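# Hang the ball-filled shallow basket on the stand's peg

## Task

Lift the shallow basket by its cord loop and hang it from the peg on the stand. The task fails unless every ball is still inside the basket at the end.

## Robot and tools

Robot and frame. There are two arms, left_arm and right_arm, each with a parallel two-finger gripper. All positions, velocities and targets use one scene frame. Its origin is at table-top height, midway between the arms' nominal bases. +x points out over the table, +z points up, and left_arm sits on the +y side. Arm names do not match image left and right. The calibrated bases are at: left_arm (-0.049, +0.296, +0.005) m, right_arm (-0.007, -0.370, +0.045) m, each turned only slightly about z. The fingers point along the gripper's own +z axis and separate along its y axis. end_effector_position is the point between the finger pads, roughly 1 cm behind the tips. A camera stand is fixed to the floor behind the arms. Loose objects may occasionally get a brief push.

Motion numbers. Every motion row holds 14 numbers, each in [-1, 1]. The first 7 are left_arm: dx, dy, dz, rx, ry, rz, opening. The last 7 are right_arm in the same order. Both arms must be filled even if only one moves. dx..rz are offsets, not poses. They are measured along the scene axes from that arm's Hand target as it stands when the action or move begins. A value of 1.0 equals 0.6 m, or 180 degrees for rotation. rx, ry, rz form one rotation vector, and the gripper turns about its Hand target point. Offsets accumulate across calls, so sending the same offset twice moves the arm twice. Six zeros re-request the current Hand target. Opening is absolute: +1 is fully open (0.094 m) and -1 is closed. A 0 there is a real command, so to leave a gripper as it is, repeat its present value.

execute_actions(actions, cameras). actions is a list of actions. Each action is a table of up to 15 rows, and each row is one control step of 1/30 s. A shorter table repeats its last row until 15 steps have run. Every row counts from the pose at the start of that action, not from the row before it. An empty list returns the state with all images. cameras takes names, ["all"] or []. The names are cam_high, cam_low, cam_left_wrist and cam_right_wrist, each 896x504. A name that does not exist invalidates the call.

move(target, speed, blend, opening_speed, grip_force, blocking, cameras). target is either one 14-number row or a list of up to 15 rows. Every row's offsets count from the same starting Hand targets. The grippers travel on straight lines and finish together. A move takes at least 0.5 s and is cut off at 10 s. It does not avoid obstacles or the other arm. speed is in m/s, from 0.002 to 2.9, default 0.25. It is one value or one per target, and turning is capped at twice that number in rad/s. blend, in metres, rounds the corners of a path list; 0 stops at each point. opening_speed sets how fast the finger command changes, per second on the -1..1 scale, at least 0.2. Use it for gentle closing. grip_force is the per-pad force limit in newtons, 10 to 50. It stays set until changed, and lower values close the fingers slowly. blocking=false returns after about 0.5 s while the motion continues. The result adds a 'move:' line giving the ending (done, off_target, moving, held, fault) and any limits (paced = pose clipped, held = steps withheld).

Other tools. wait(seconds 0-10) lets time pass while holding the commands. stop brakes a running move. zoom_image(camera, region=[x0,y0,x1,y1]) enlarges part of the latest image, at most 504x504 pixels, with (0,0) at the top-left. read_manual returns licence texts only. finished_scene(scene) ends the scene permanently; scene is 1 or 2. The basket must stay hung with all balls inside, without the robot holding it.

Reading results. Each arm reports end_effector_position (m), end_effector_quat_wxyz, and Hand target, which is the last commanded pose after clipping and the base for the next offsets. Results also give Tool commands, grip_measured on the opening scale, joint positions (the last is the finger gap in m), joint torques, motor temperatures and joint velocities. Calls that run actions also list some intermediate positions. Printed poses can be off by a few cm. Friction and load can leave a gripper a few cm short of its target, and that alone does not mean contact. Re-commanding, or sending the missing distance as an offset, closes the gap. Orientation commands are clipped to within 40 degrees of the current orientation at each step.

Gripping. grip_measured tracks the command even after the fingers touch, so it does not reveal contact. Force rises steeply below the touch point, up to about 50-64 N per pad. Close slowly on soft parts. To release, command an opening clearly wider than grip_measured.

Hazards. Keep the basket level and move it gently so no ball spills. Do not let anything fall or leave anything off the table. Do not let the arms, grippers or wrist cameras touch each other; a moderate contact between arms can fail the scene. Avoid fast hits on the table, the stand or heavy objects. Fast moves overshoot and strike harder, and aiming far past a contact point pushes harder. Steer paths away from an arm's own base, because that can flip its shoulder posture. An arm blocked by something keeps pushing until you command it back. Holding loads, stretching out or straining heats the motors. At 75 °C a MOTOR HOT line appears, and at 90 °C the arm folds and stops working for the rest of the scene. The clock runs while you think, and any running move continues during that time.

Each tool is called after ">>>" in YAML: its name, and indented under it one key for each argument.

## Session

>>> execute_actions:
  actions: []

Scene clock: 0.00 s.
left_arm: end_effector_position=(+0.3512, +0.2478, +0.1116) grip_measured=+1.000 end_effector_quat_wxyz=(+0.602, +0.089, +0.792, -0.054) | right_arm: end_effector_position=(+0.4038, -0.4179, +0.1702) grip_measured=+1.000 end_effector_quat_wxyz=(+0.592, +0.124, +0.786, -0.127)
Joint positions: left_arm=[-0.041 1.572 0.362 0.935 0.134 0.061 0.094] | right_arm=[0.067 1.551 0.464 0.793 0.406 0.065 0.094]
Joint velocities: within noise
Joint torques (N m): no reading
Motor temperatures (°C): left_arm=[29 27 33 34 26 25 24] | right_arm=[27 24 37 31 26 24 26]
Heat: left arm: 34 °C; right arm: 37 °C.
Hand target: left_arm +0.3549, +0.2474, +0.1229; +0.616, +0.090, +0.781, -0.054 | right_arm +0.4049, -0.4186, +0.1745; +0.596, +0.126, +0.783, -0.128
Tool commands: left_gripper/opening=+1.0 right_gripper/opening=+1.0

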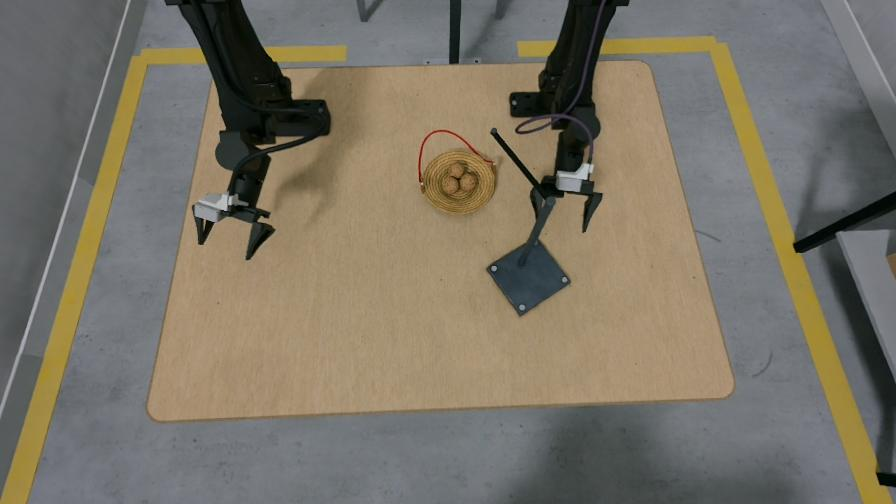

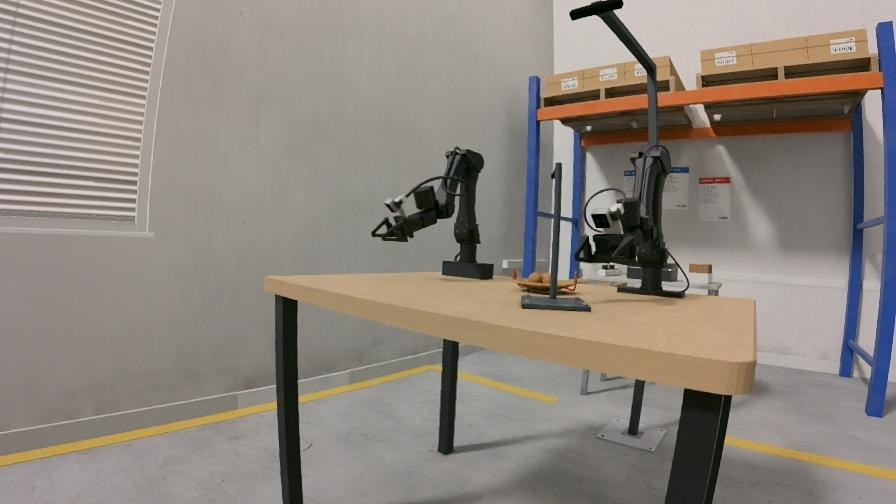

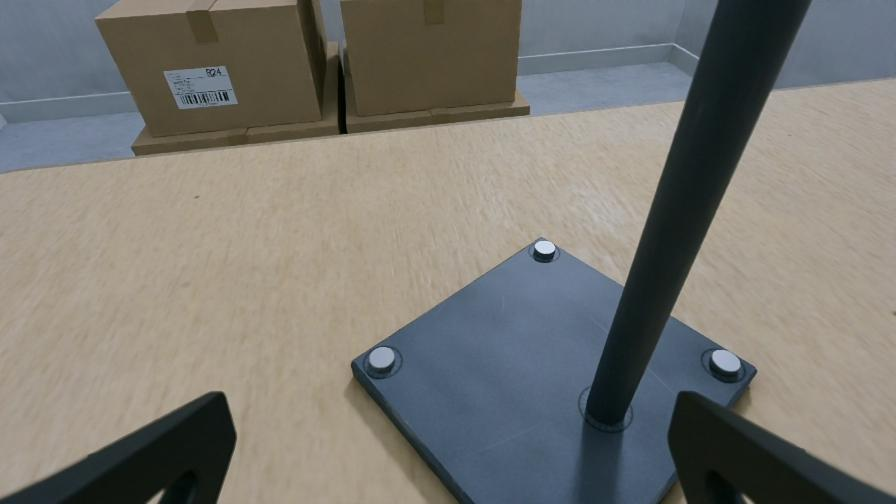

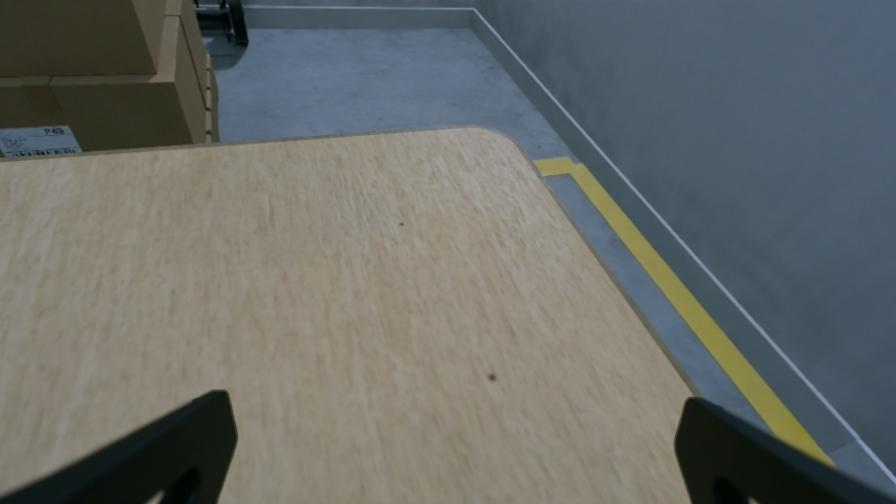

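>>> zoom_image:
  camera: "cam_high"
  region: [390, 100, 630, 340]

>>> zoom_image:
  camera: "cam_low"
  region: [480, 140, 680, 320]

Scaled by 2.100 from the camera's 896x504 image, which has a finer 1280x720 frame.

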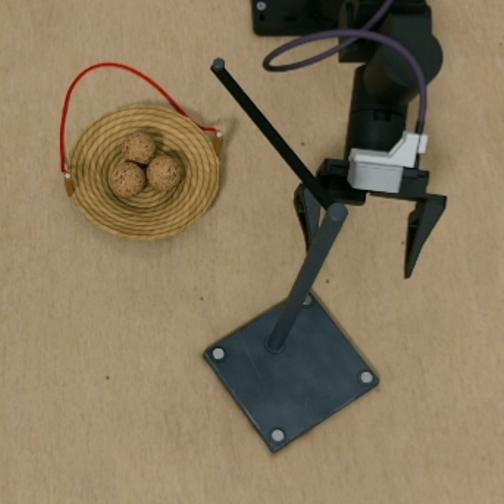

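Scaled by 2.520 from the camera's 896x504 image, which has a finer 1280x720 frame.

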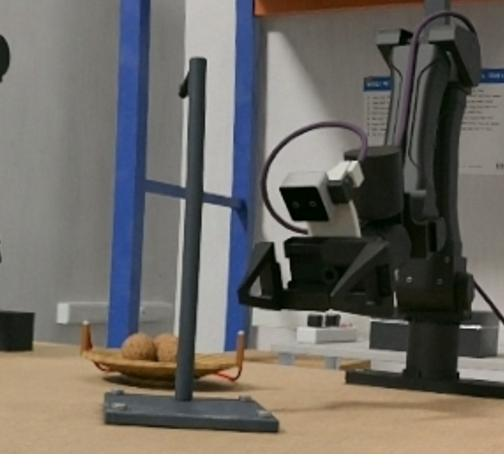

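>>> move:
  target: [-0.09,-0.2,0.38,0,0.33,0,1,0,0,0,0,0,0,1]
  cameras: ["all"]

Scene clock: 28.00 s.
left_arm: end_effector_position=(+0.2944, +0.1293, +0.3440) grip_measured=+1.000 end_effector_quat_wxyz=(+0.233, +0.052, +0.963, -0.124) | right_arm: end_effector_position=(+0.4038, -0.4179, +0.1702) grip_measured=+1.000 end_effector_quat_wxyz=(+0.592, +0.124, +0.786, -0.127)
Joint positions: left_arm=[-0.406 1.79 2.338 -1.588 0.059 -0.335 0.094] | right_arm=[0.067 1.551 0.464 0.793 0.406 0.065 0.094]
Joint torques (N m): left_arm=[0.35 -6.52 7.87 1.22 0.05 -0.09] | right_arm=[-0.03 -5.26 4.49 1.61 0.13 -0.03]
Heat: left arm: 38 °C; right arm: 37 °C.
Hand target: left_arm +0.3009, +0.1274, +0.3509; +0.148, +0.051, +0.983, -0.091 | right_arm +0.4049, -0.4186, +0.1745; +0.596, +0.126, +0.783, -0.128
Off the commanded pose: left_arm 0.010 m, 11 deg | right_arm 0.005 m, 1 deg.
joint read past its limit (left arm) — joint 4 (wrist pitch), lower limit.
joint sent to its limit (left arm) — joint 4 (wrist pitch), lower limit. The joint targets are off in orientation, not in position.
move: off_target (left_arm)

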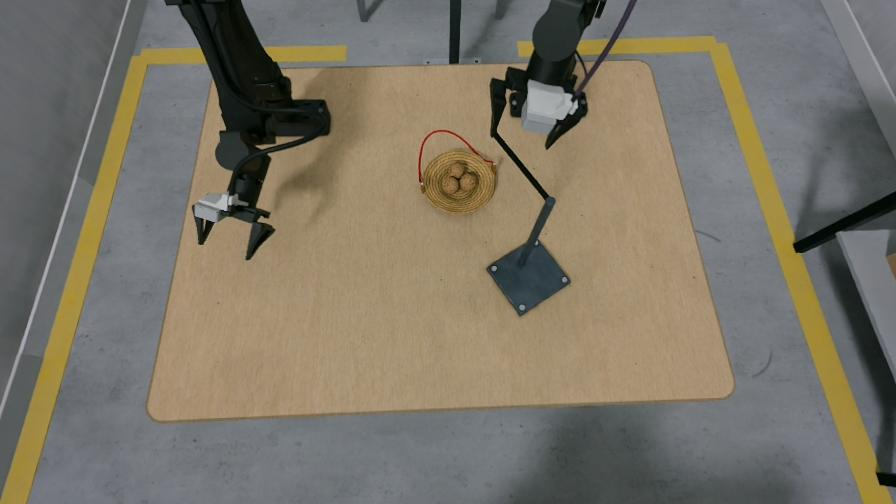

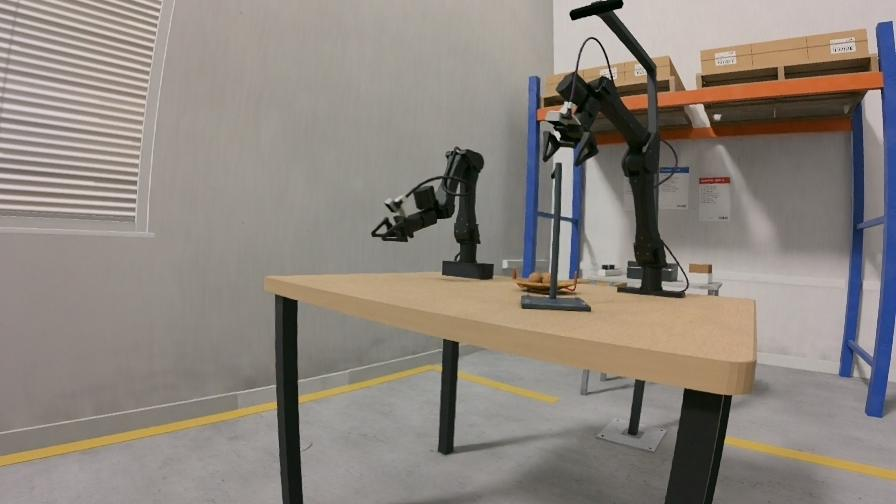

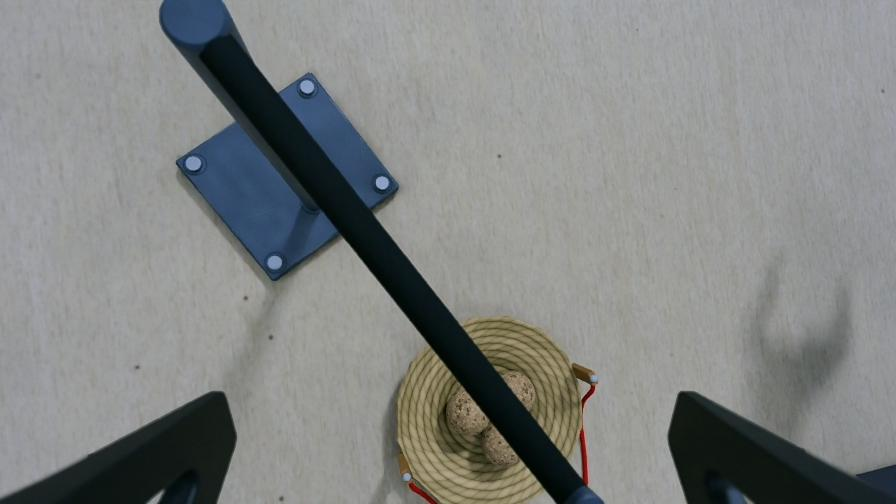

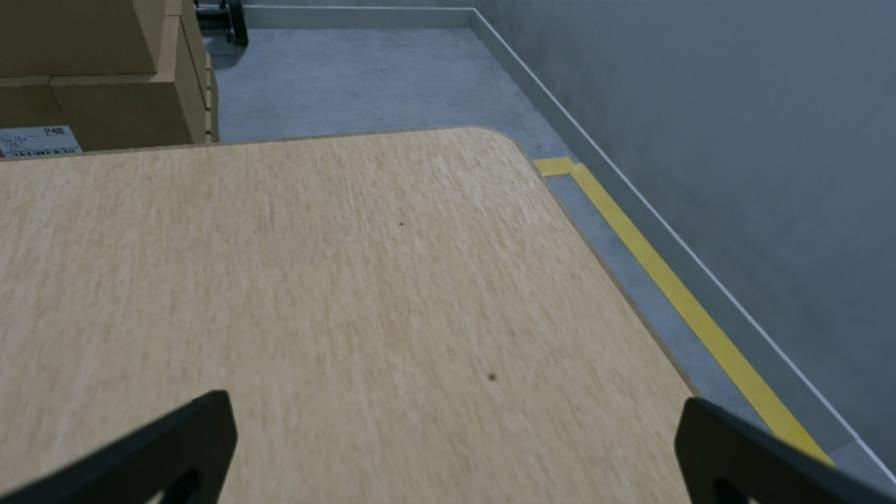

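>>> move:
  target: [-0.17,0.455,-0.035,-0.097,-0.252,-0.233,1,-0.558,0.64,0.15,-0.317,0.38,0.563,1]
  cameras: ["all"]

Scene clock: 74.53 s.
left_arm: end_effector_position=(+0.2018, +0.4068, +0.3207) grip_measured=+1.000 end_effector_quat_wxyz=(+0.512, +0.286, +0.807, -0.064) | right_arm: end_effector_position=(+0.0746, -0.0271, +0.2634) grip_measured=+1.000 end_effector_quat_wxyz=(-0.080, +0.782, -0.617, -0.030)
Joint positions: left_arm=[1.05 1.371 1.506 -1.561 1.079 1.624 0.094] | right_arm=[1.353 1.777 1.894 -1.518 0.014 -0.465 0.094]
Joint torques (N m): left_arm=[0.4 -6.19 5.7 0.28 0.79 0.06] | right_arm=[0.06 -6.15 6.04 0.17 -0.1 -0.09]
Heat: left arm: 36 °C; right arm: 38 °C.
Hand target: left_arm +0.1989, +0.4004, +0.3300; +0.470, +0.398, +0.747, -0.252 | right_arm +0.0700, -0.0346, +0.2646; +0.000, +0.787, -0.617, +0.001
Off the commanded pose: left_arm 0.012 m, 26 deg | right_arm 0.009 m, 10 deg.
joint sent to its limit (left arm) — joint 4 (wrist pitch), lower limit. The joint targets are off in orientation, not in position.
joint sent to its limit (right arm) — joint 4 (wrist pitch), lower limit. The joint targets are off in orientation, not in position.
move: off_target (left_arm, right_arm)

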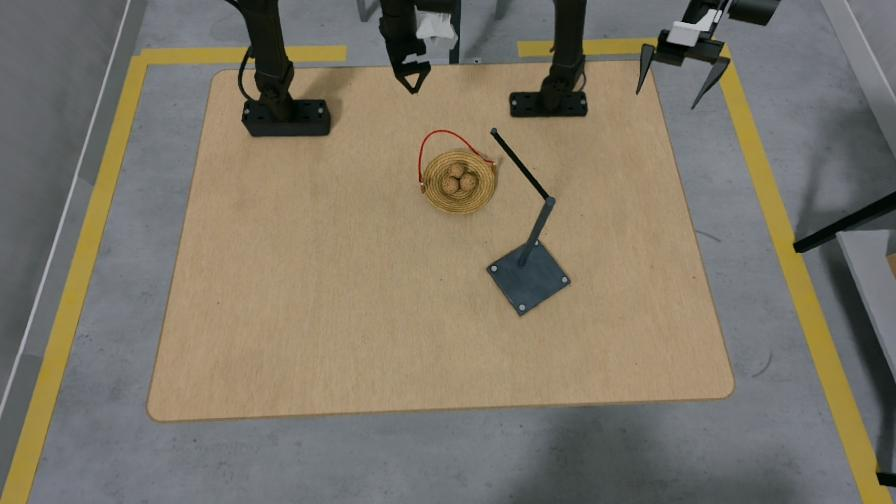

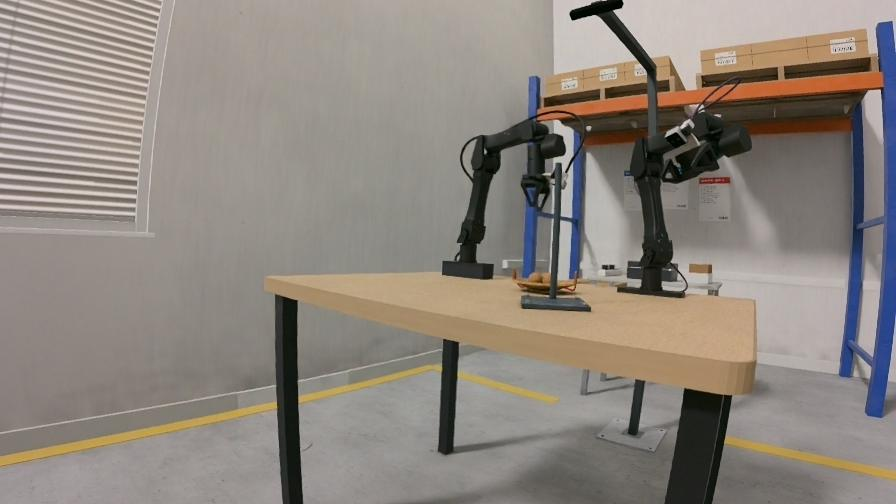

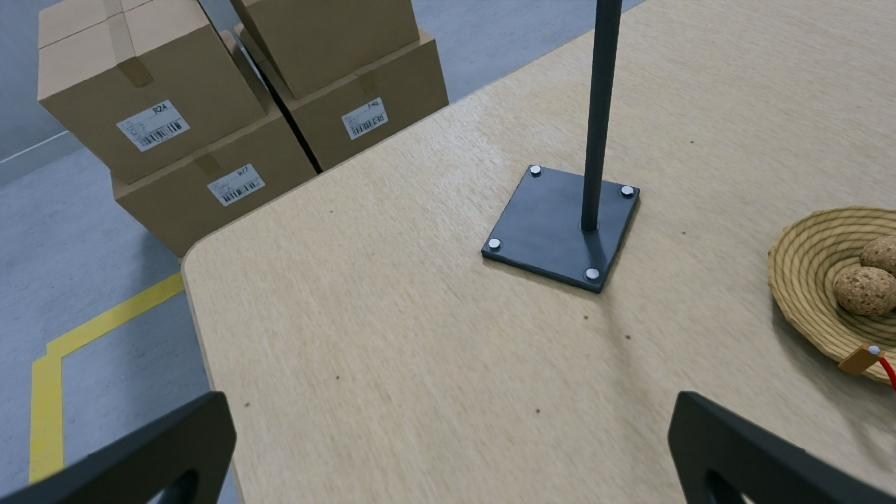

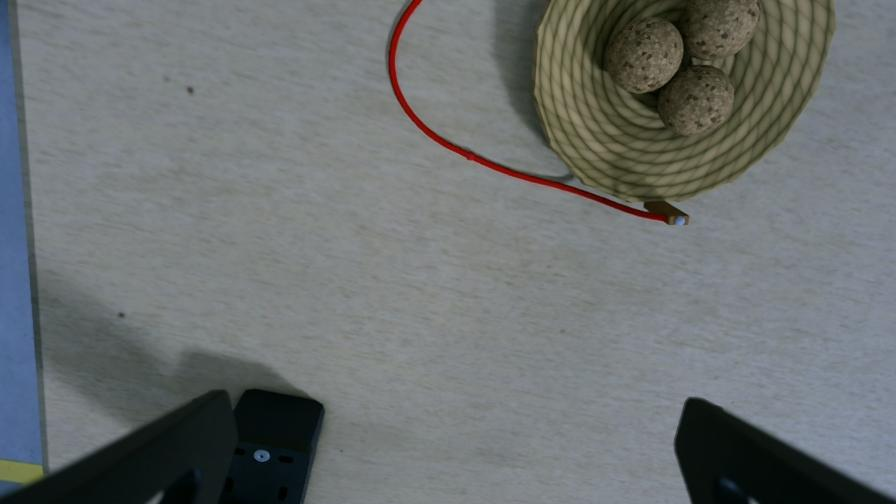

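>>> move:
  target: [0,0,0,0,0,0,1,0.05,0.15,0,0,0,0,1]
  cameras: ["cam_right_wrist"]

Scene clock: 80.80 s.
left_arm: end_effector_position=(+0.2018, +0.4068, +0.3207) grip_measured=+1.000 end_effector_quat_wxyz=(+0.512, +0.287, +0.807, -0.064) | right_arm: end_effector_position=(+0.1022, +0.0646, +0.2632) grip_measured=+1.000 end_effector_quat_wxyz=(-0.129, +0.779, -0.611, -0.051)
Joint positions: left_arm=[1.05 1.371 1.506 -1.561 1.079 1.625 0.094] | right_arm=[1.339 2.104 2.329 -1.517 0.012 -0.486 0.094]
Joint torques (N m): left_arm=[0.42 -6.2 5.7 0.29 0.79 0.07] | right_arm=[-0.47 -9.1 5.85 0.32 -0.09 -0.07]
Heat: left arm: 35 °C; right arm: 38 °C.
Hand target: left_arm +0.1989, +0.4004, +0.3300; +0.470, +0.398, +0.747, -0.252 | right_arm +0.1000, +0.0554, +0.2645; +0.000, +0.787, -0.617, +0.001
Off the commanded pose: left_arm 0.012 m, 26 deg | right_arm 0.010 m, 16 deg.
joint sent to its limit (left arm) — joint 4 (wrist pitch), lower limit. The joint targets are off in orientation, not in position.
joint sent to its limit (right arm) — joint 4 (wrist pitch), lower limit. The joint targets are off in orientation, not in position.
move: off_target (left_arm, right_arm)
Images, in order (width x height): cam_right_wrist 896x504.

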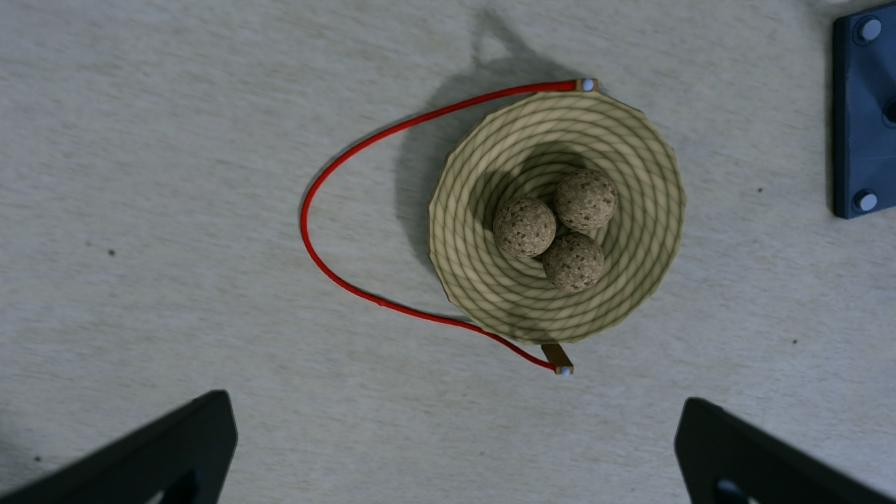

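>>> move:
  target: [0,0,0,0,0,0,1,-0.108,0,-0.24,0,0,0,0.4]
  cameras: ["cam_right_wrist","cam_high"]

Scene clock: 98.13 s.
left_arm: end_effector_position=(+0.2018, +0.4068, +0.3207) grip_measured=+1.000 end_effector_quat_wxyz=(+0.512, +0.287, +0.807, -0.064) | right_arm: end_effector_position=(+0.0362, +0.0564, +0.1199) grip_measured=+0.402 end_effector_quat_wxyz=(-0.003, +0.789, -0.614, +0.004)
Joint positions: left_arm=[1.05 1.371 1.506 -1.561 1.079 1.625 0.094] | right_arm=[1.483 2.206 1.942 -1.306 0.01 -0.348 0.066]
Joint torques (N m): left_arm=[0.46 -6.26 5.74 0.29 0.79 0.06] | right_arm=[-0.17 -10.39 4.31 0.33 -0.08 -0.02]
Heat: left arm: 34 °C; right arm: 38 °C.
Hand target: left_arm +0.1989, +0.4004, +0.3300; +0.470, +0.398, +0.747, -0.252 | right_arm +0.0353, +0.0555, +0.1206; +0.000, +0.787, -0.617, +0.001
Off the commanded pose: left_arm 0.012 m, 26 deg | right_arm 0.002 m, 1 deg.
joint sent to its limit (left arm) — joint 4 (wrist pitch), lower limit. The joint targets are off in orientation, not in position.
move: off_target (left_arm)
Images, in order (width x height): cam_high 896x504, cam_right_wrist 896x504.

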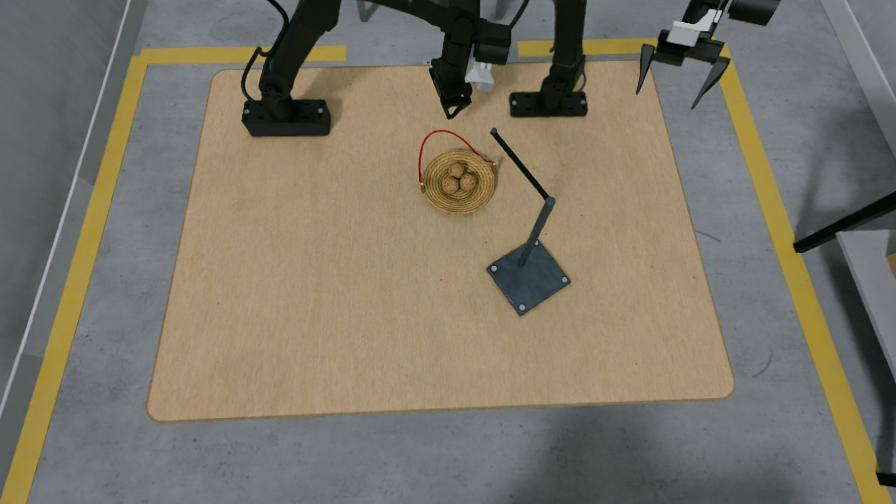

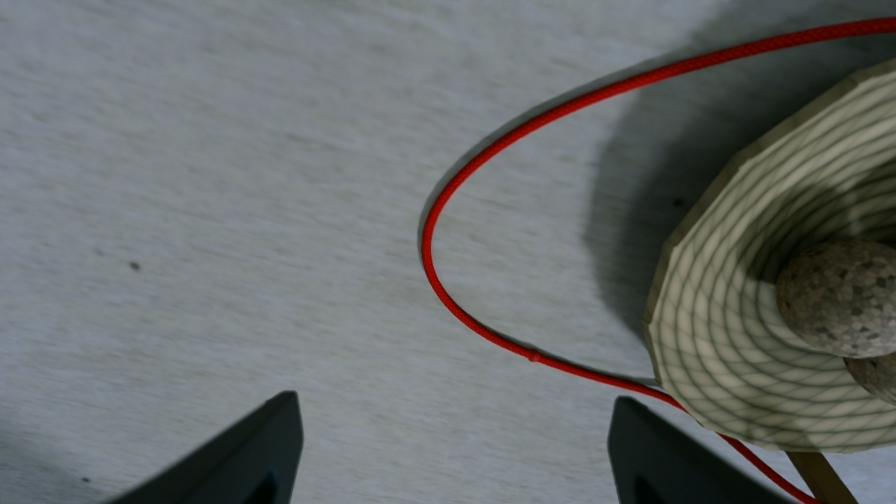

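>>> move:
  target: [0,0,0,0,0,0,1,-0.013,-0.022,-0.135,0,0,0,0.0]
  cameras: ["cam_right_wrist"]

Scene clock: 103.53 s.
left_arm: end_effector_position=(+0.2018, +0.4068, +0.3207) grip_measured=+1.000 end_effector_quat_wxyz=(+0.512, +0.287, +0.807, -0.064) | right_arm: end_effector_position=(+0.0321, +0.0451, +0.0427) grip_measured=+0.002 end_effector_quat_wxyz=(-0.007, +0.787, -0.617, +0.001)
Joint positions: left_arm=[1.05 1.371 1.506 -1.561 1.079 1.625 0.094] | right_arm=[1.49 2.205 1.629 -0.983 0.01 -0.332 0.047]
Joint torques (N m): left_arm=[0.42 -6.22 5.7 0.3 0.79 0.06] | right_arm=[0.5 -9.69 3.67 0.35 -0.06 0.02]
Heat: left arm: 34 °C; right arm: 37 °C.
Hand target: left_arm +0.1989, +0.4004, +0.3300; +0.470, +0.398, +0.747, -0.252 | right_arm +0.0275, +0.0423, +0.0396; +0.000, +0.787, -0.617, +0.001
Off the commanded pose: left_arm 0.012 m, 26 deg | right_arm 0.006 m, 1 deg.
joint sent to its limit (left arm) — joint 4 (wrist pitch), lower limit. The joint targets are off in orientation, not in position.
move: off_target (left_arm)
Images, in order (width x height): cam_right_wrist 896x504.

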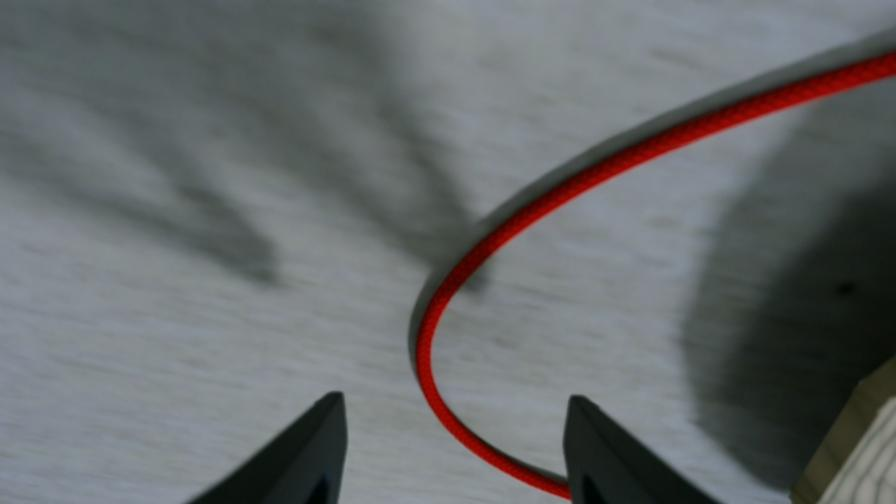

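>>> move:
  target: [0,0,0,0,0,0,1,-0.009,-0.014,-0.047,0,0,0,0.0]
  speed: 0.06
  cameras: ["cam_right_wrist"]

Scene clock: 109.50 s.
left_arm: end_effector_position=(+0.2018, +0.4068, +0.3207) grip_measured=+1.000 end_effector_quat_wxyz=(+0.512, +0.287, +0.807, -0.064) | right_arm: end_effector_position=(+0.0258, +0.0360, +0.0183) grip_measured=+0.002 end_effector_quat_wxyz=(-0.007, +0.787, -0.617, +0.001)
Joint positions: left_arm=[1.05 1.371 1.506 -1.561 1.079 1.625 0.094] | right_arm=[1.504 2.207 1.527 -0.881 0.01 -0.32 0.047]
Joint torques (N m): left_arm=[0.44 -6.2 5.67 0.29 0.79 0.05] | right_arm=[0.39 -8.8 3.41 0.46 -0.08 -0.01]
Heat: left arm: 34 °C; right arm: 37 °C.
Hand target: left_arm +0.1989, +0.4004, +0.3300; +0.470, +0.398, +0.747, -0.252 | right_arm +0.0220, +0.0338, +0.0114; +0.000, +0.787, -0.617, +0.001
Off the commanded pose: left_arm 0.012 m, 26 deg | right_arm 0.008 m, 1 deg.
joint sent to its limit (left arm) — joint 4 (wrist pitch), lower limit. The joint targets are off in orientation, not in position.
move: off_target (left_arm)
Images, in order (width x height): cam_right_wrist 896x504.

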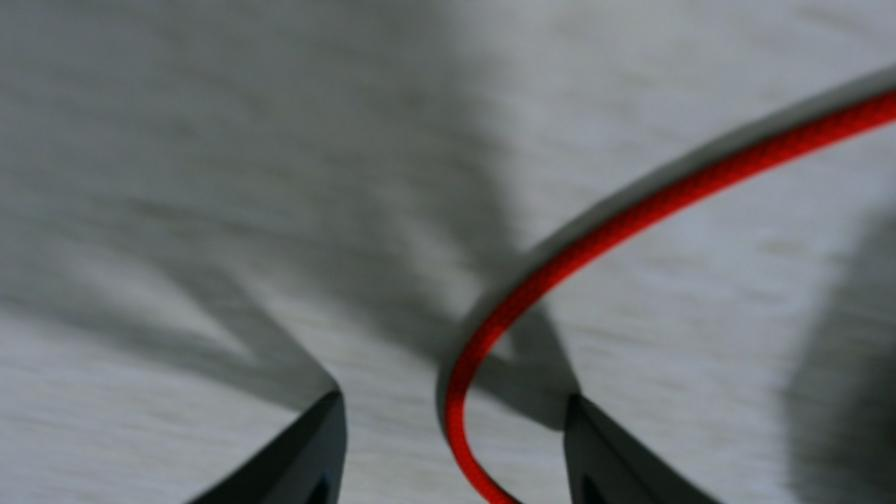

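>>> move:
  target:
    - [0,0,0,0,0,0,1,0,0,-0.005,0,0,0,0.0]
    - [0,0,0,0,0,0,1,0,0,-0.005,0,0,0,-1]
  speed: 0.05
  opening_speed: 0.6
  cameras: ["cam_right_wrist"]

Scene clock: 115.03 s.
left_arm: end_effector_position=(+0.2018, +0.4068, +0.3207) grip_measured=+1.000 end_effector_quat_wxyz=(+0.512, +0.287, +0.807, -0.064) | right_arm: end_effector_position=(+0.0269, +0.0413, +0.0184) grip_measured=-0.956 end_effector_quat_wxyz=(-0.017, +0.787, -0.617, -0.003)
Joint positions: left_arm=[1.05 1.371 1.506 -1.561 1.079 1.625 0.094] | right_arm=[1.504 2.207 1.527 -0.86 0.014 -0.319 0.002]
Joint torques (N m): left_arm=[0.43 -6.16 5.71 0.3 0.79 0.05] | right_arm=[0.38 -8.44 3.17 0.39 -0.13 -0.01]
Heat: left arm: 34 °C; right arm: 37 °C.
Hand target: left_arm +0.1989, +0.4004, +0.3300; +0.470, +0.398, +0.747, -0.252 | right_arm +0.0220, +0.0338, +0.0084; +0.000, +0.787, -0.617, +0.001
Off the commanded pose: left_arm 0.012 m, 26 deg | right_arm 0.013 m, 2 deg.
joint sent to its limit (left arm) — joint 4 (wrist pitch), lower limit. The joint targets are off in orientation, not in position.
move: off_target (left_arm, right_arm); target 2's new opening was sent with right_arm's hand 0.011 m and 1 deg from that target
Images, in order (width x height): cam_right_wrist 896x504.

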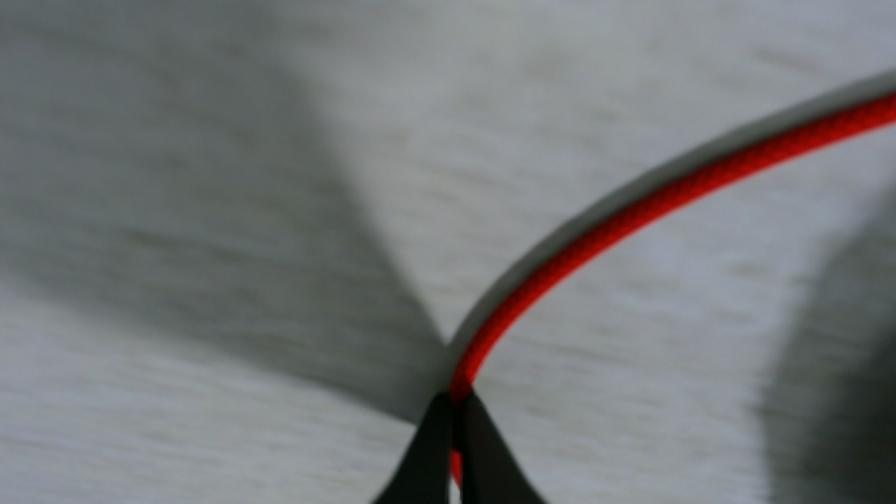

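>>> move:
  target:
    - [0,0,0,0,0,0,1,0.058,0.017,0.183,0,0,0,-1]
    - [0,0,0,0,0,0,1,0.158,0.025,0.3,0,0,0,-1]
    - [0,0,0,0,0,0,1,0.225,0.033,0.36,0,0,0,-1]
  speed: 0.1
  blend: [0.03,0.03,0]
  cameras: ["all"]

Scene clock: 135.20 s.
left_arm: end_effector_position=(+0.2018, +0.4068, +0.3207) grip_measured=+1.000 end_effector_quat_wxyz=(+0.512, +0.287, +0.807, -0.064) | right_arm: end_effector_position=(+0.1626, +0.0618, +0.2166) grip_measured=-0.962 end_effector_quat_wxyz=(-0.090, +0.782, -0.617, -0.021)
Joint positions: left_arm=[1.05 1.371 1.506 -1.561 1.079 1.625 0.094] | right_arm=[1.21 2.239 2.372 -1.52 0.012 -0.608 0.002]
Joint torques (N m): left_arm=[0.43 -6.2 5.72 0.29 0.79 0.07] | right_arm=[0.06 -11.11 5.83 0.2 -0.09 -0.08]
Heat: left arm: 34 °C; right arm: 36 °C.
Hand target: left_arm +0.1989, +0.4004, +0.3300; +0.470, +0.398, +0.747, -0.252 | right_arm +0.1570, +0.0537, +0.2245; +0.000, +0.787, -0.617, +0.001
Off the commanded pose: left_arm 0.012 m, 26 deg | right_arm 0.013 m, 11 deg.
joint sent to its limit (left arm) — joint 4 (wrist pitch), lower limit. The joint targets are off in orientation, not in position.
joint sent to its limit (right arm) — joint 4 (wrist pitch), lower limit. The joint targets are off in orientation, not in position.
move: off_target (left_arm, right_arm); blend cut to 0.0271 m at target 2

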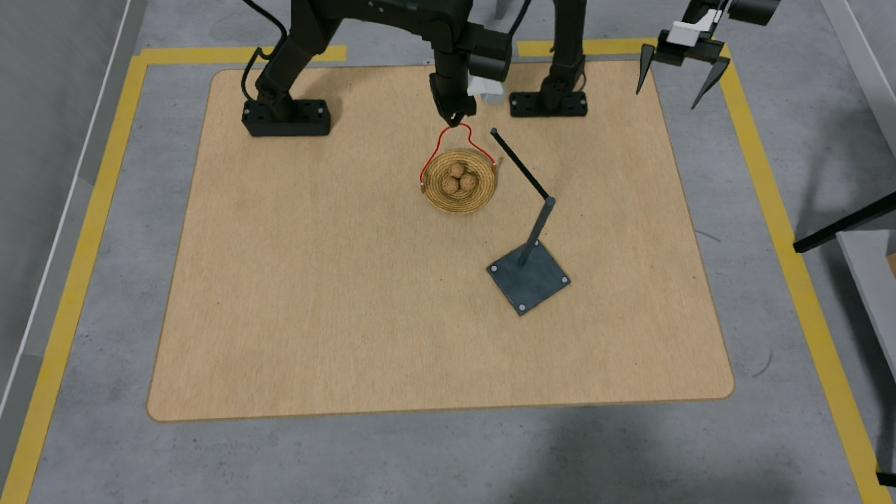

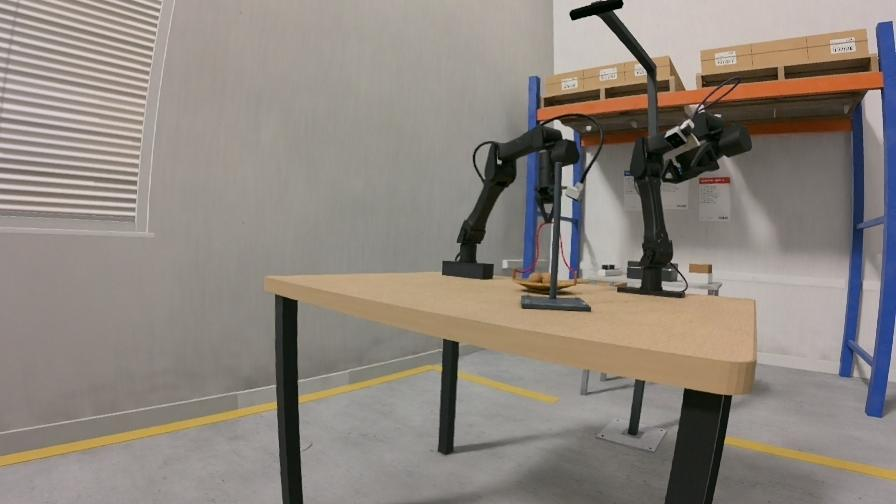

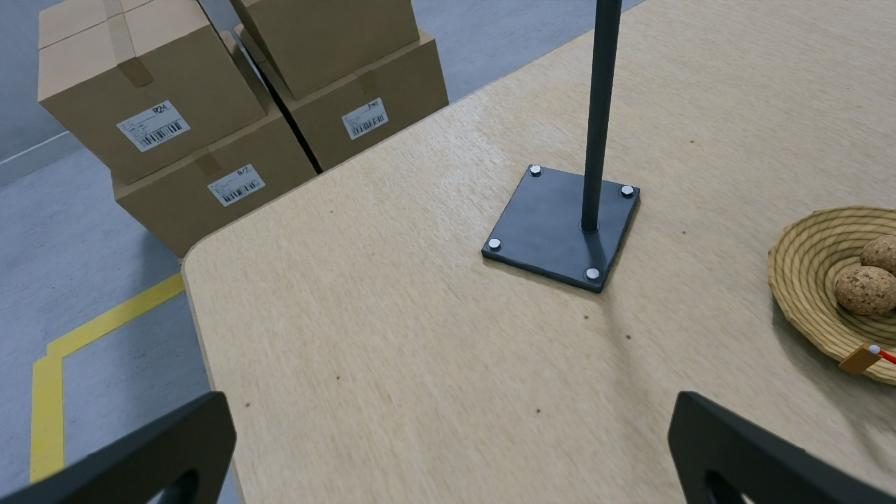

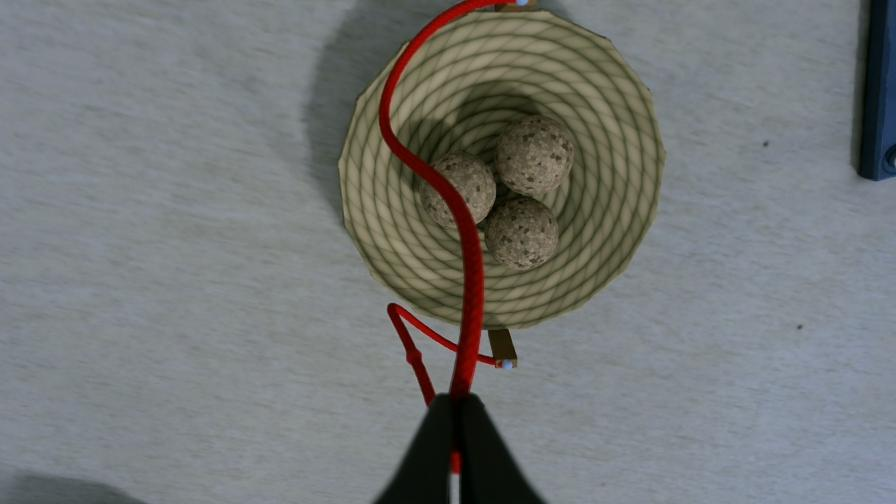

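>>> move:
  target:
    - [0,0,0,0,0,0,1,0.02,0.05,0.02,0,0,0,-1]
    - [0,0,0,0,0,0,1,0.025,0.05,0.21,0,0,0,-1]
  speed: [0.08,0.05]
  blend: [0.01,0]
  cameras: ["all"]

Scene clock: 149.47 s.
left_arm: end_effector_position=(+0.2018, +0.4068, +0.3207) grip_measured=+1.000 end_effector_quat_wxyz=(+0.512, +0.287, +0.807, -0.064) | right_arm: end_effector_position=(+0.1778, +0.1006, +0.3302) grip_measured=-0.963 end_effector_quat_wxyz=(-0.271, +0.756, -0.592, -0.075)
Joint positions: left_arm=[1.05 1.371 1.506 -1.561 1.079 1.625 0.094] | right_arm=[1.21 2.254 2.768 -1.514 0.012 -0.617 0.002]
Joint torques (N m): left_arm=[0.42 -6.19 5.72 0.29 0.79 0.06] | right_arm=[-0.49 -13.27 5.85 0.68 -0.07 -0.07]
Heat: left arm: 34 °C; right arm: 37 °C.
Hand target: left_arm +0.1989, +0.4004, +0.3300; +0.470, +0.398, +0.747, -0.252 | right_arm +0.1720, +0.0837, +0.3504; +0.000, +0.787, -0.617, +0.001
Off the commanded pose: left_arm 0.012 m, 26 deg | right_arm 0.027 m, 33 deg.
joint sent to its limit (left arm) — joint 4 (wrist pitch), lower limit. The joint targets are off in orientation, not in position.
joint sent to its limit (right arm) — joint 4 (wrist pitch), lower limit. The joint targets are off in orientation, not in position.
move: off_target (left_arm, right_arm)

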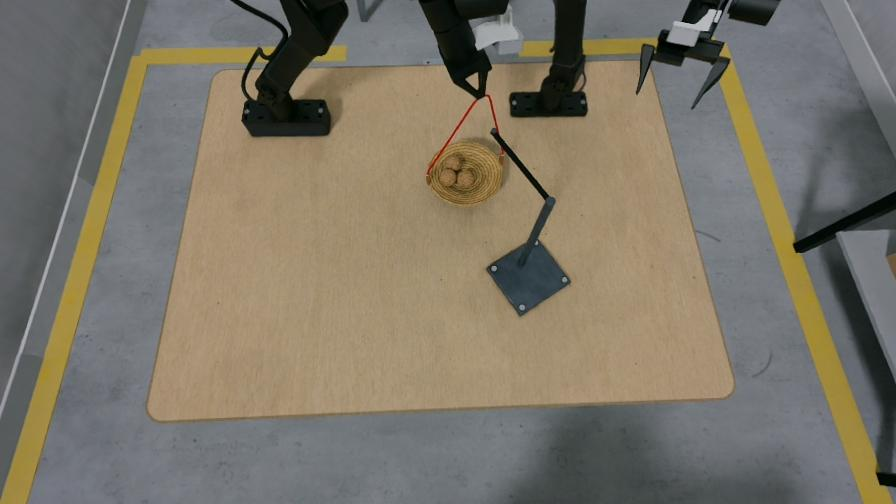

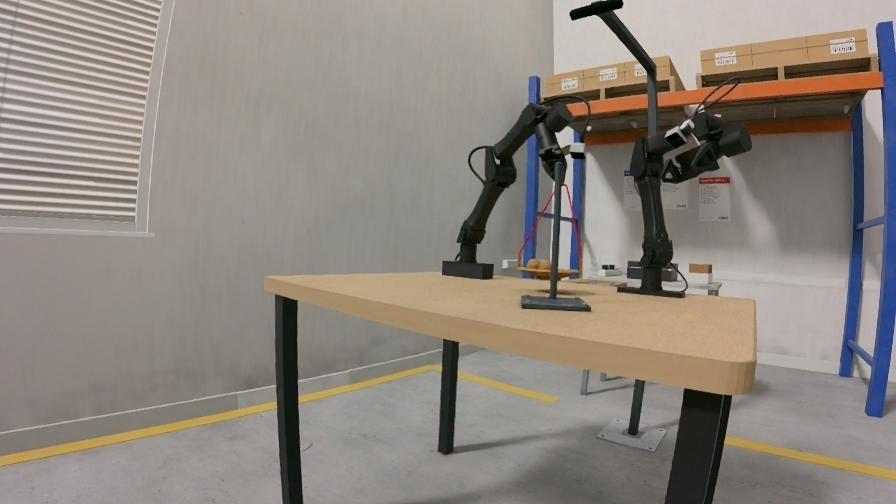

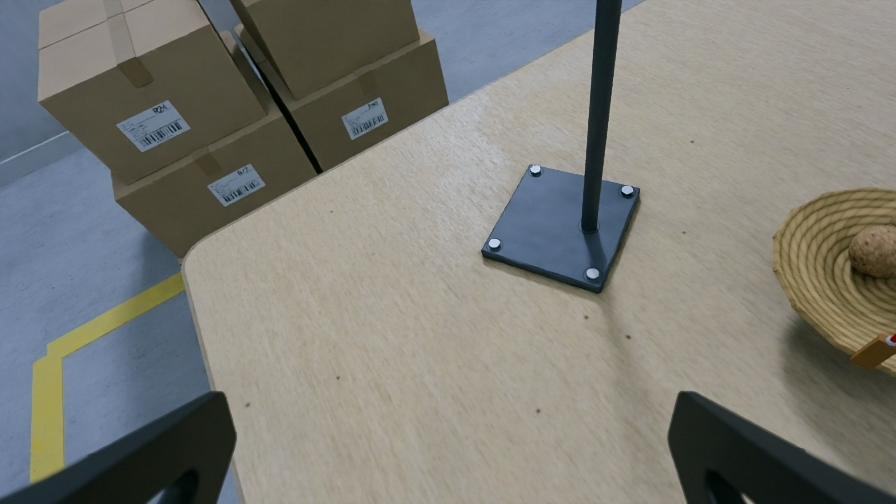

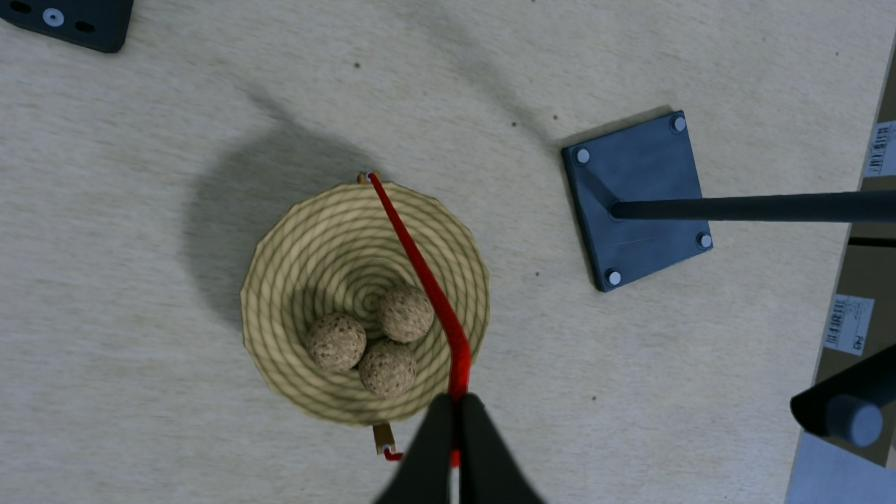

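>>> move:
  target: [0,0,0,0,0,0,1,0.05,-0.015,0.06,0.205,-0.086,0,-1]
  speed: 0.06
  cameras: ["all"]

Scene clock: 176.17 s.
left_arm: end_effector_position=(+0.2018, +0.4068, +0.3207) grip_measured=+1.000 end_effector_quat_wxyz=(+0.512, +0.287, +0.807, -0.064) | right_arm: end_effector_position=(+0.2075, +0.0838, +0.3688) grip_measured=-0.963 end_effector_quat_wxyz=(-0.322, +0.741, -0.584, -0.082)
Joint positions: left_arm=[1.05 1.371 1.506 -1.561 1.079 1.625 0.094] | right_arm=[1.131 2.222 2.839 -1.511 -0.02 -0.68 0.002]
Joint torques (N m): left_arm=[0.42 -6.22 5.71 0.3 0.79 0.06] | right_arm=[-0.32 -11.74 5.64 1.05 -0.16 -0.06]
Motor temperatures (°C): left_arm=[29 27 34 31 27 25 23] | right_arm=[27 33 37 28 24 23 26]
Heat: left arm: 34 °C; right arm: 37 °C.
Hand target: left_arm +0.1989, +0.4004, +0.3300; +0.470, +0.398, +0.747, -0.252 | right_arm +0.2020, +0.0747, +0.3865; -0.330, +0.740, -0.580, -0.090
Off the commanded pose: left_arm 0.012 m, 26 deg | right_arm 0.021 m, 1 deg.
joint sent to its limit (left arm) — joint 4 (wrist pitch), lower limit. The joint targets are off in orientation, not in position.
move: off_target (left_arm, right_arm)

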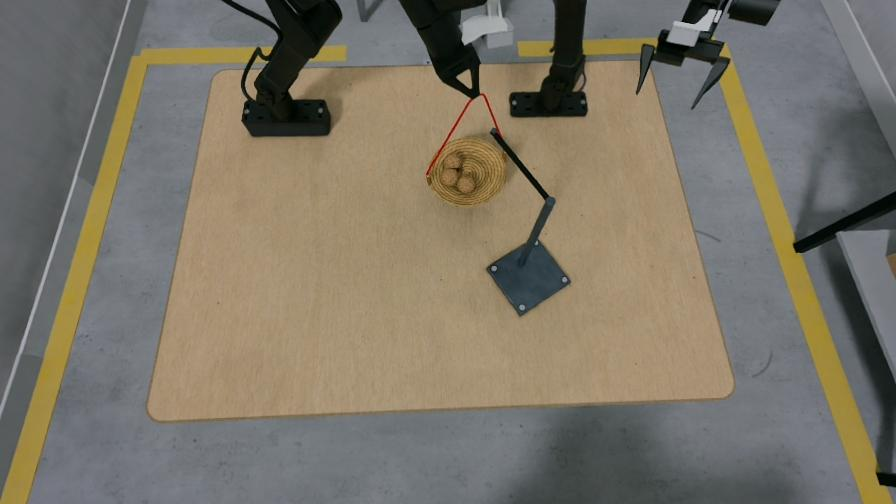

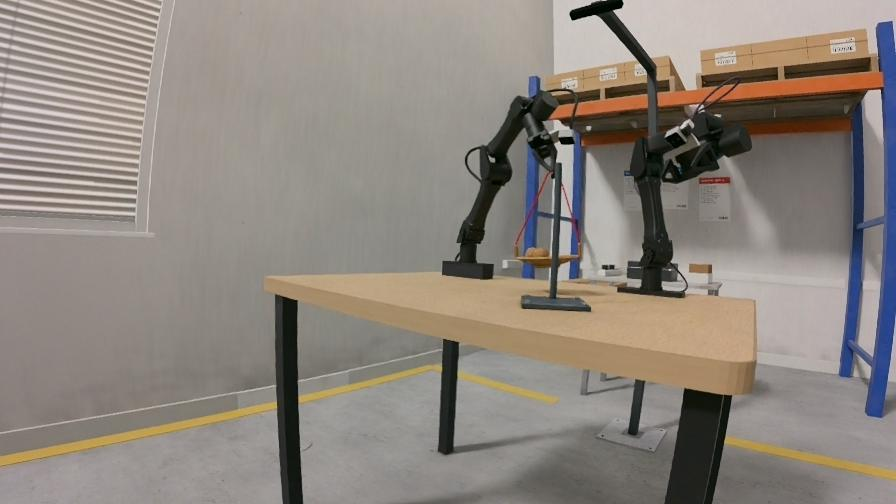

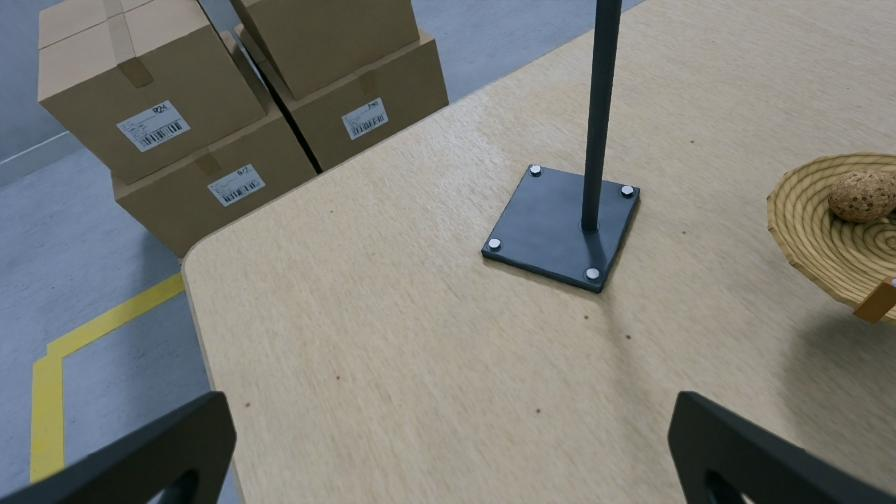

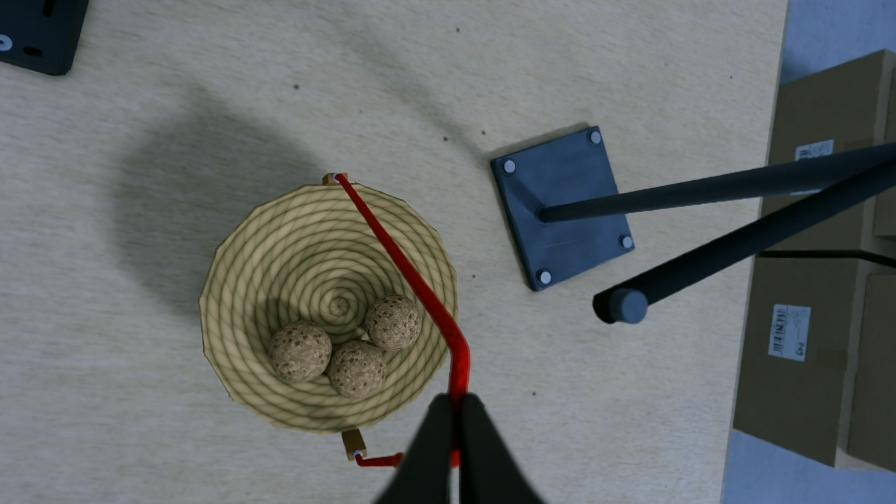

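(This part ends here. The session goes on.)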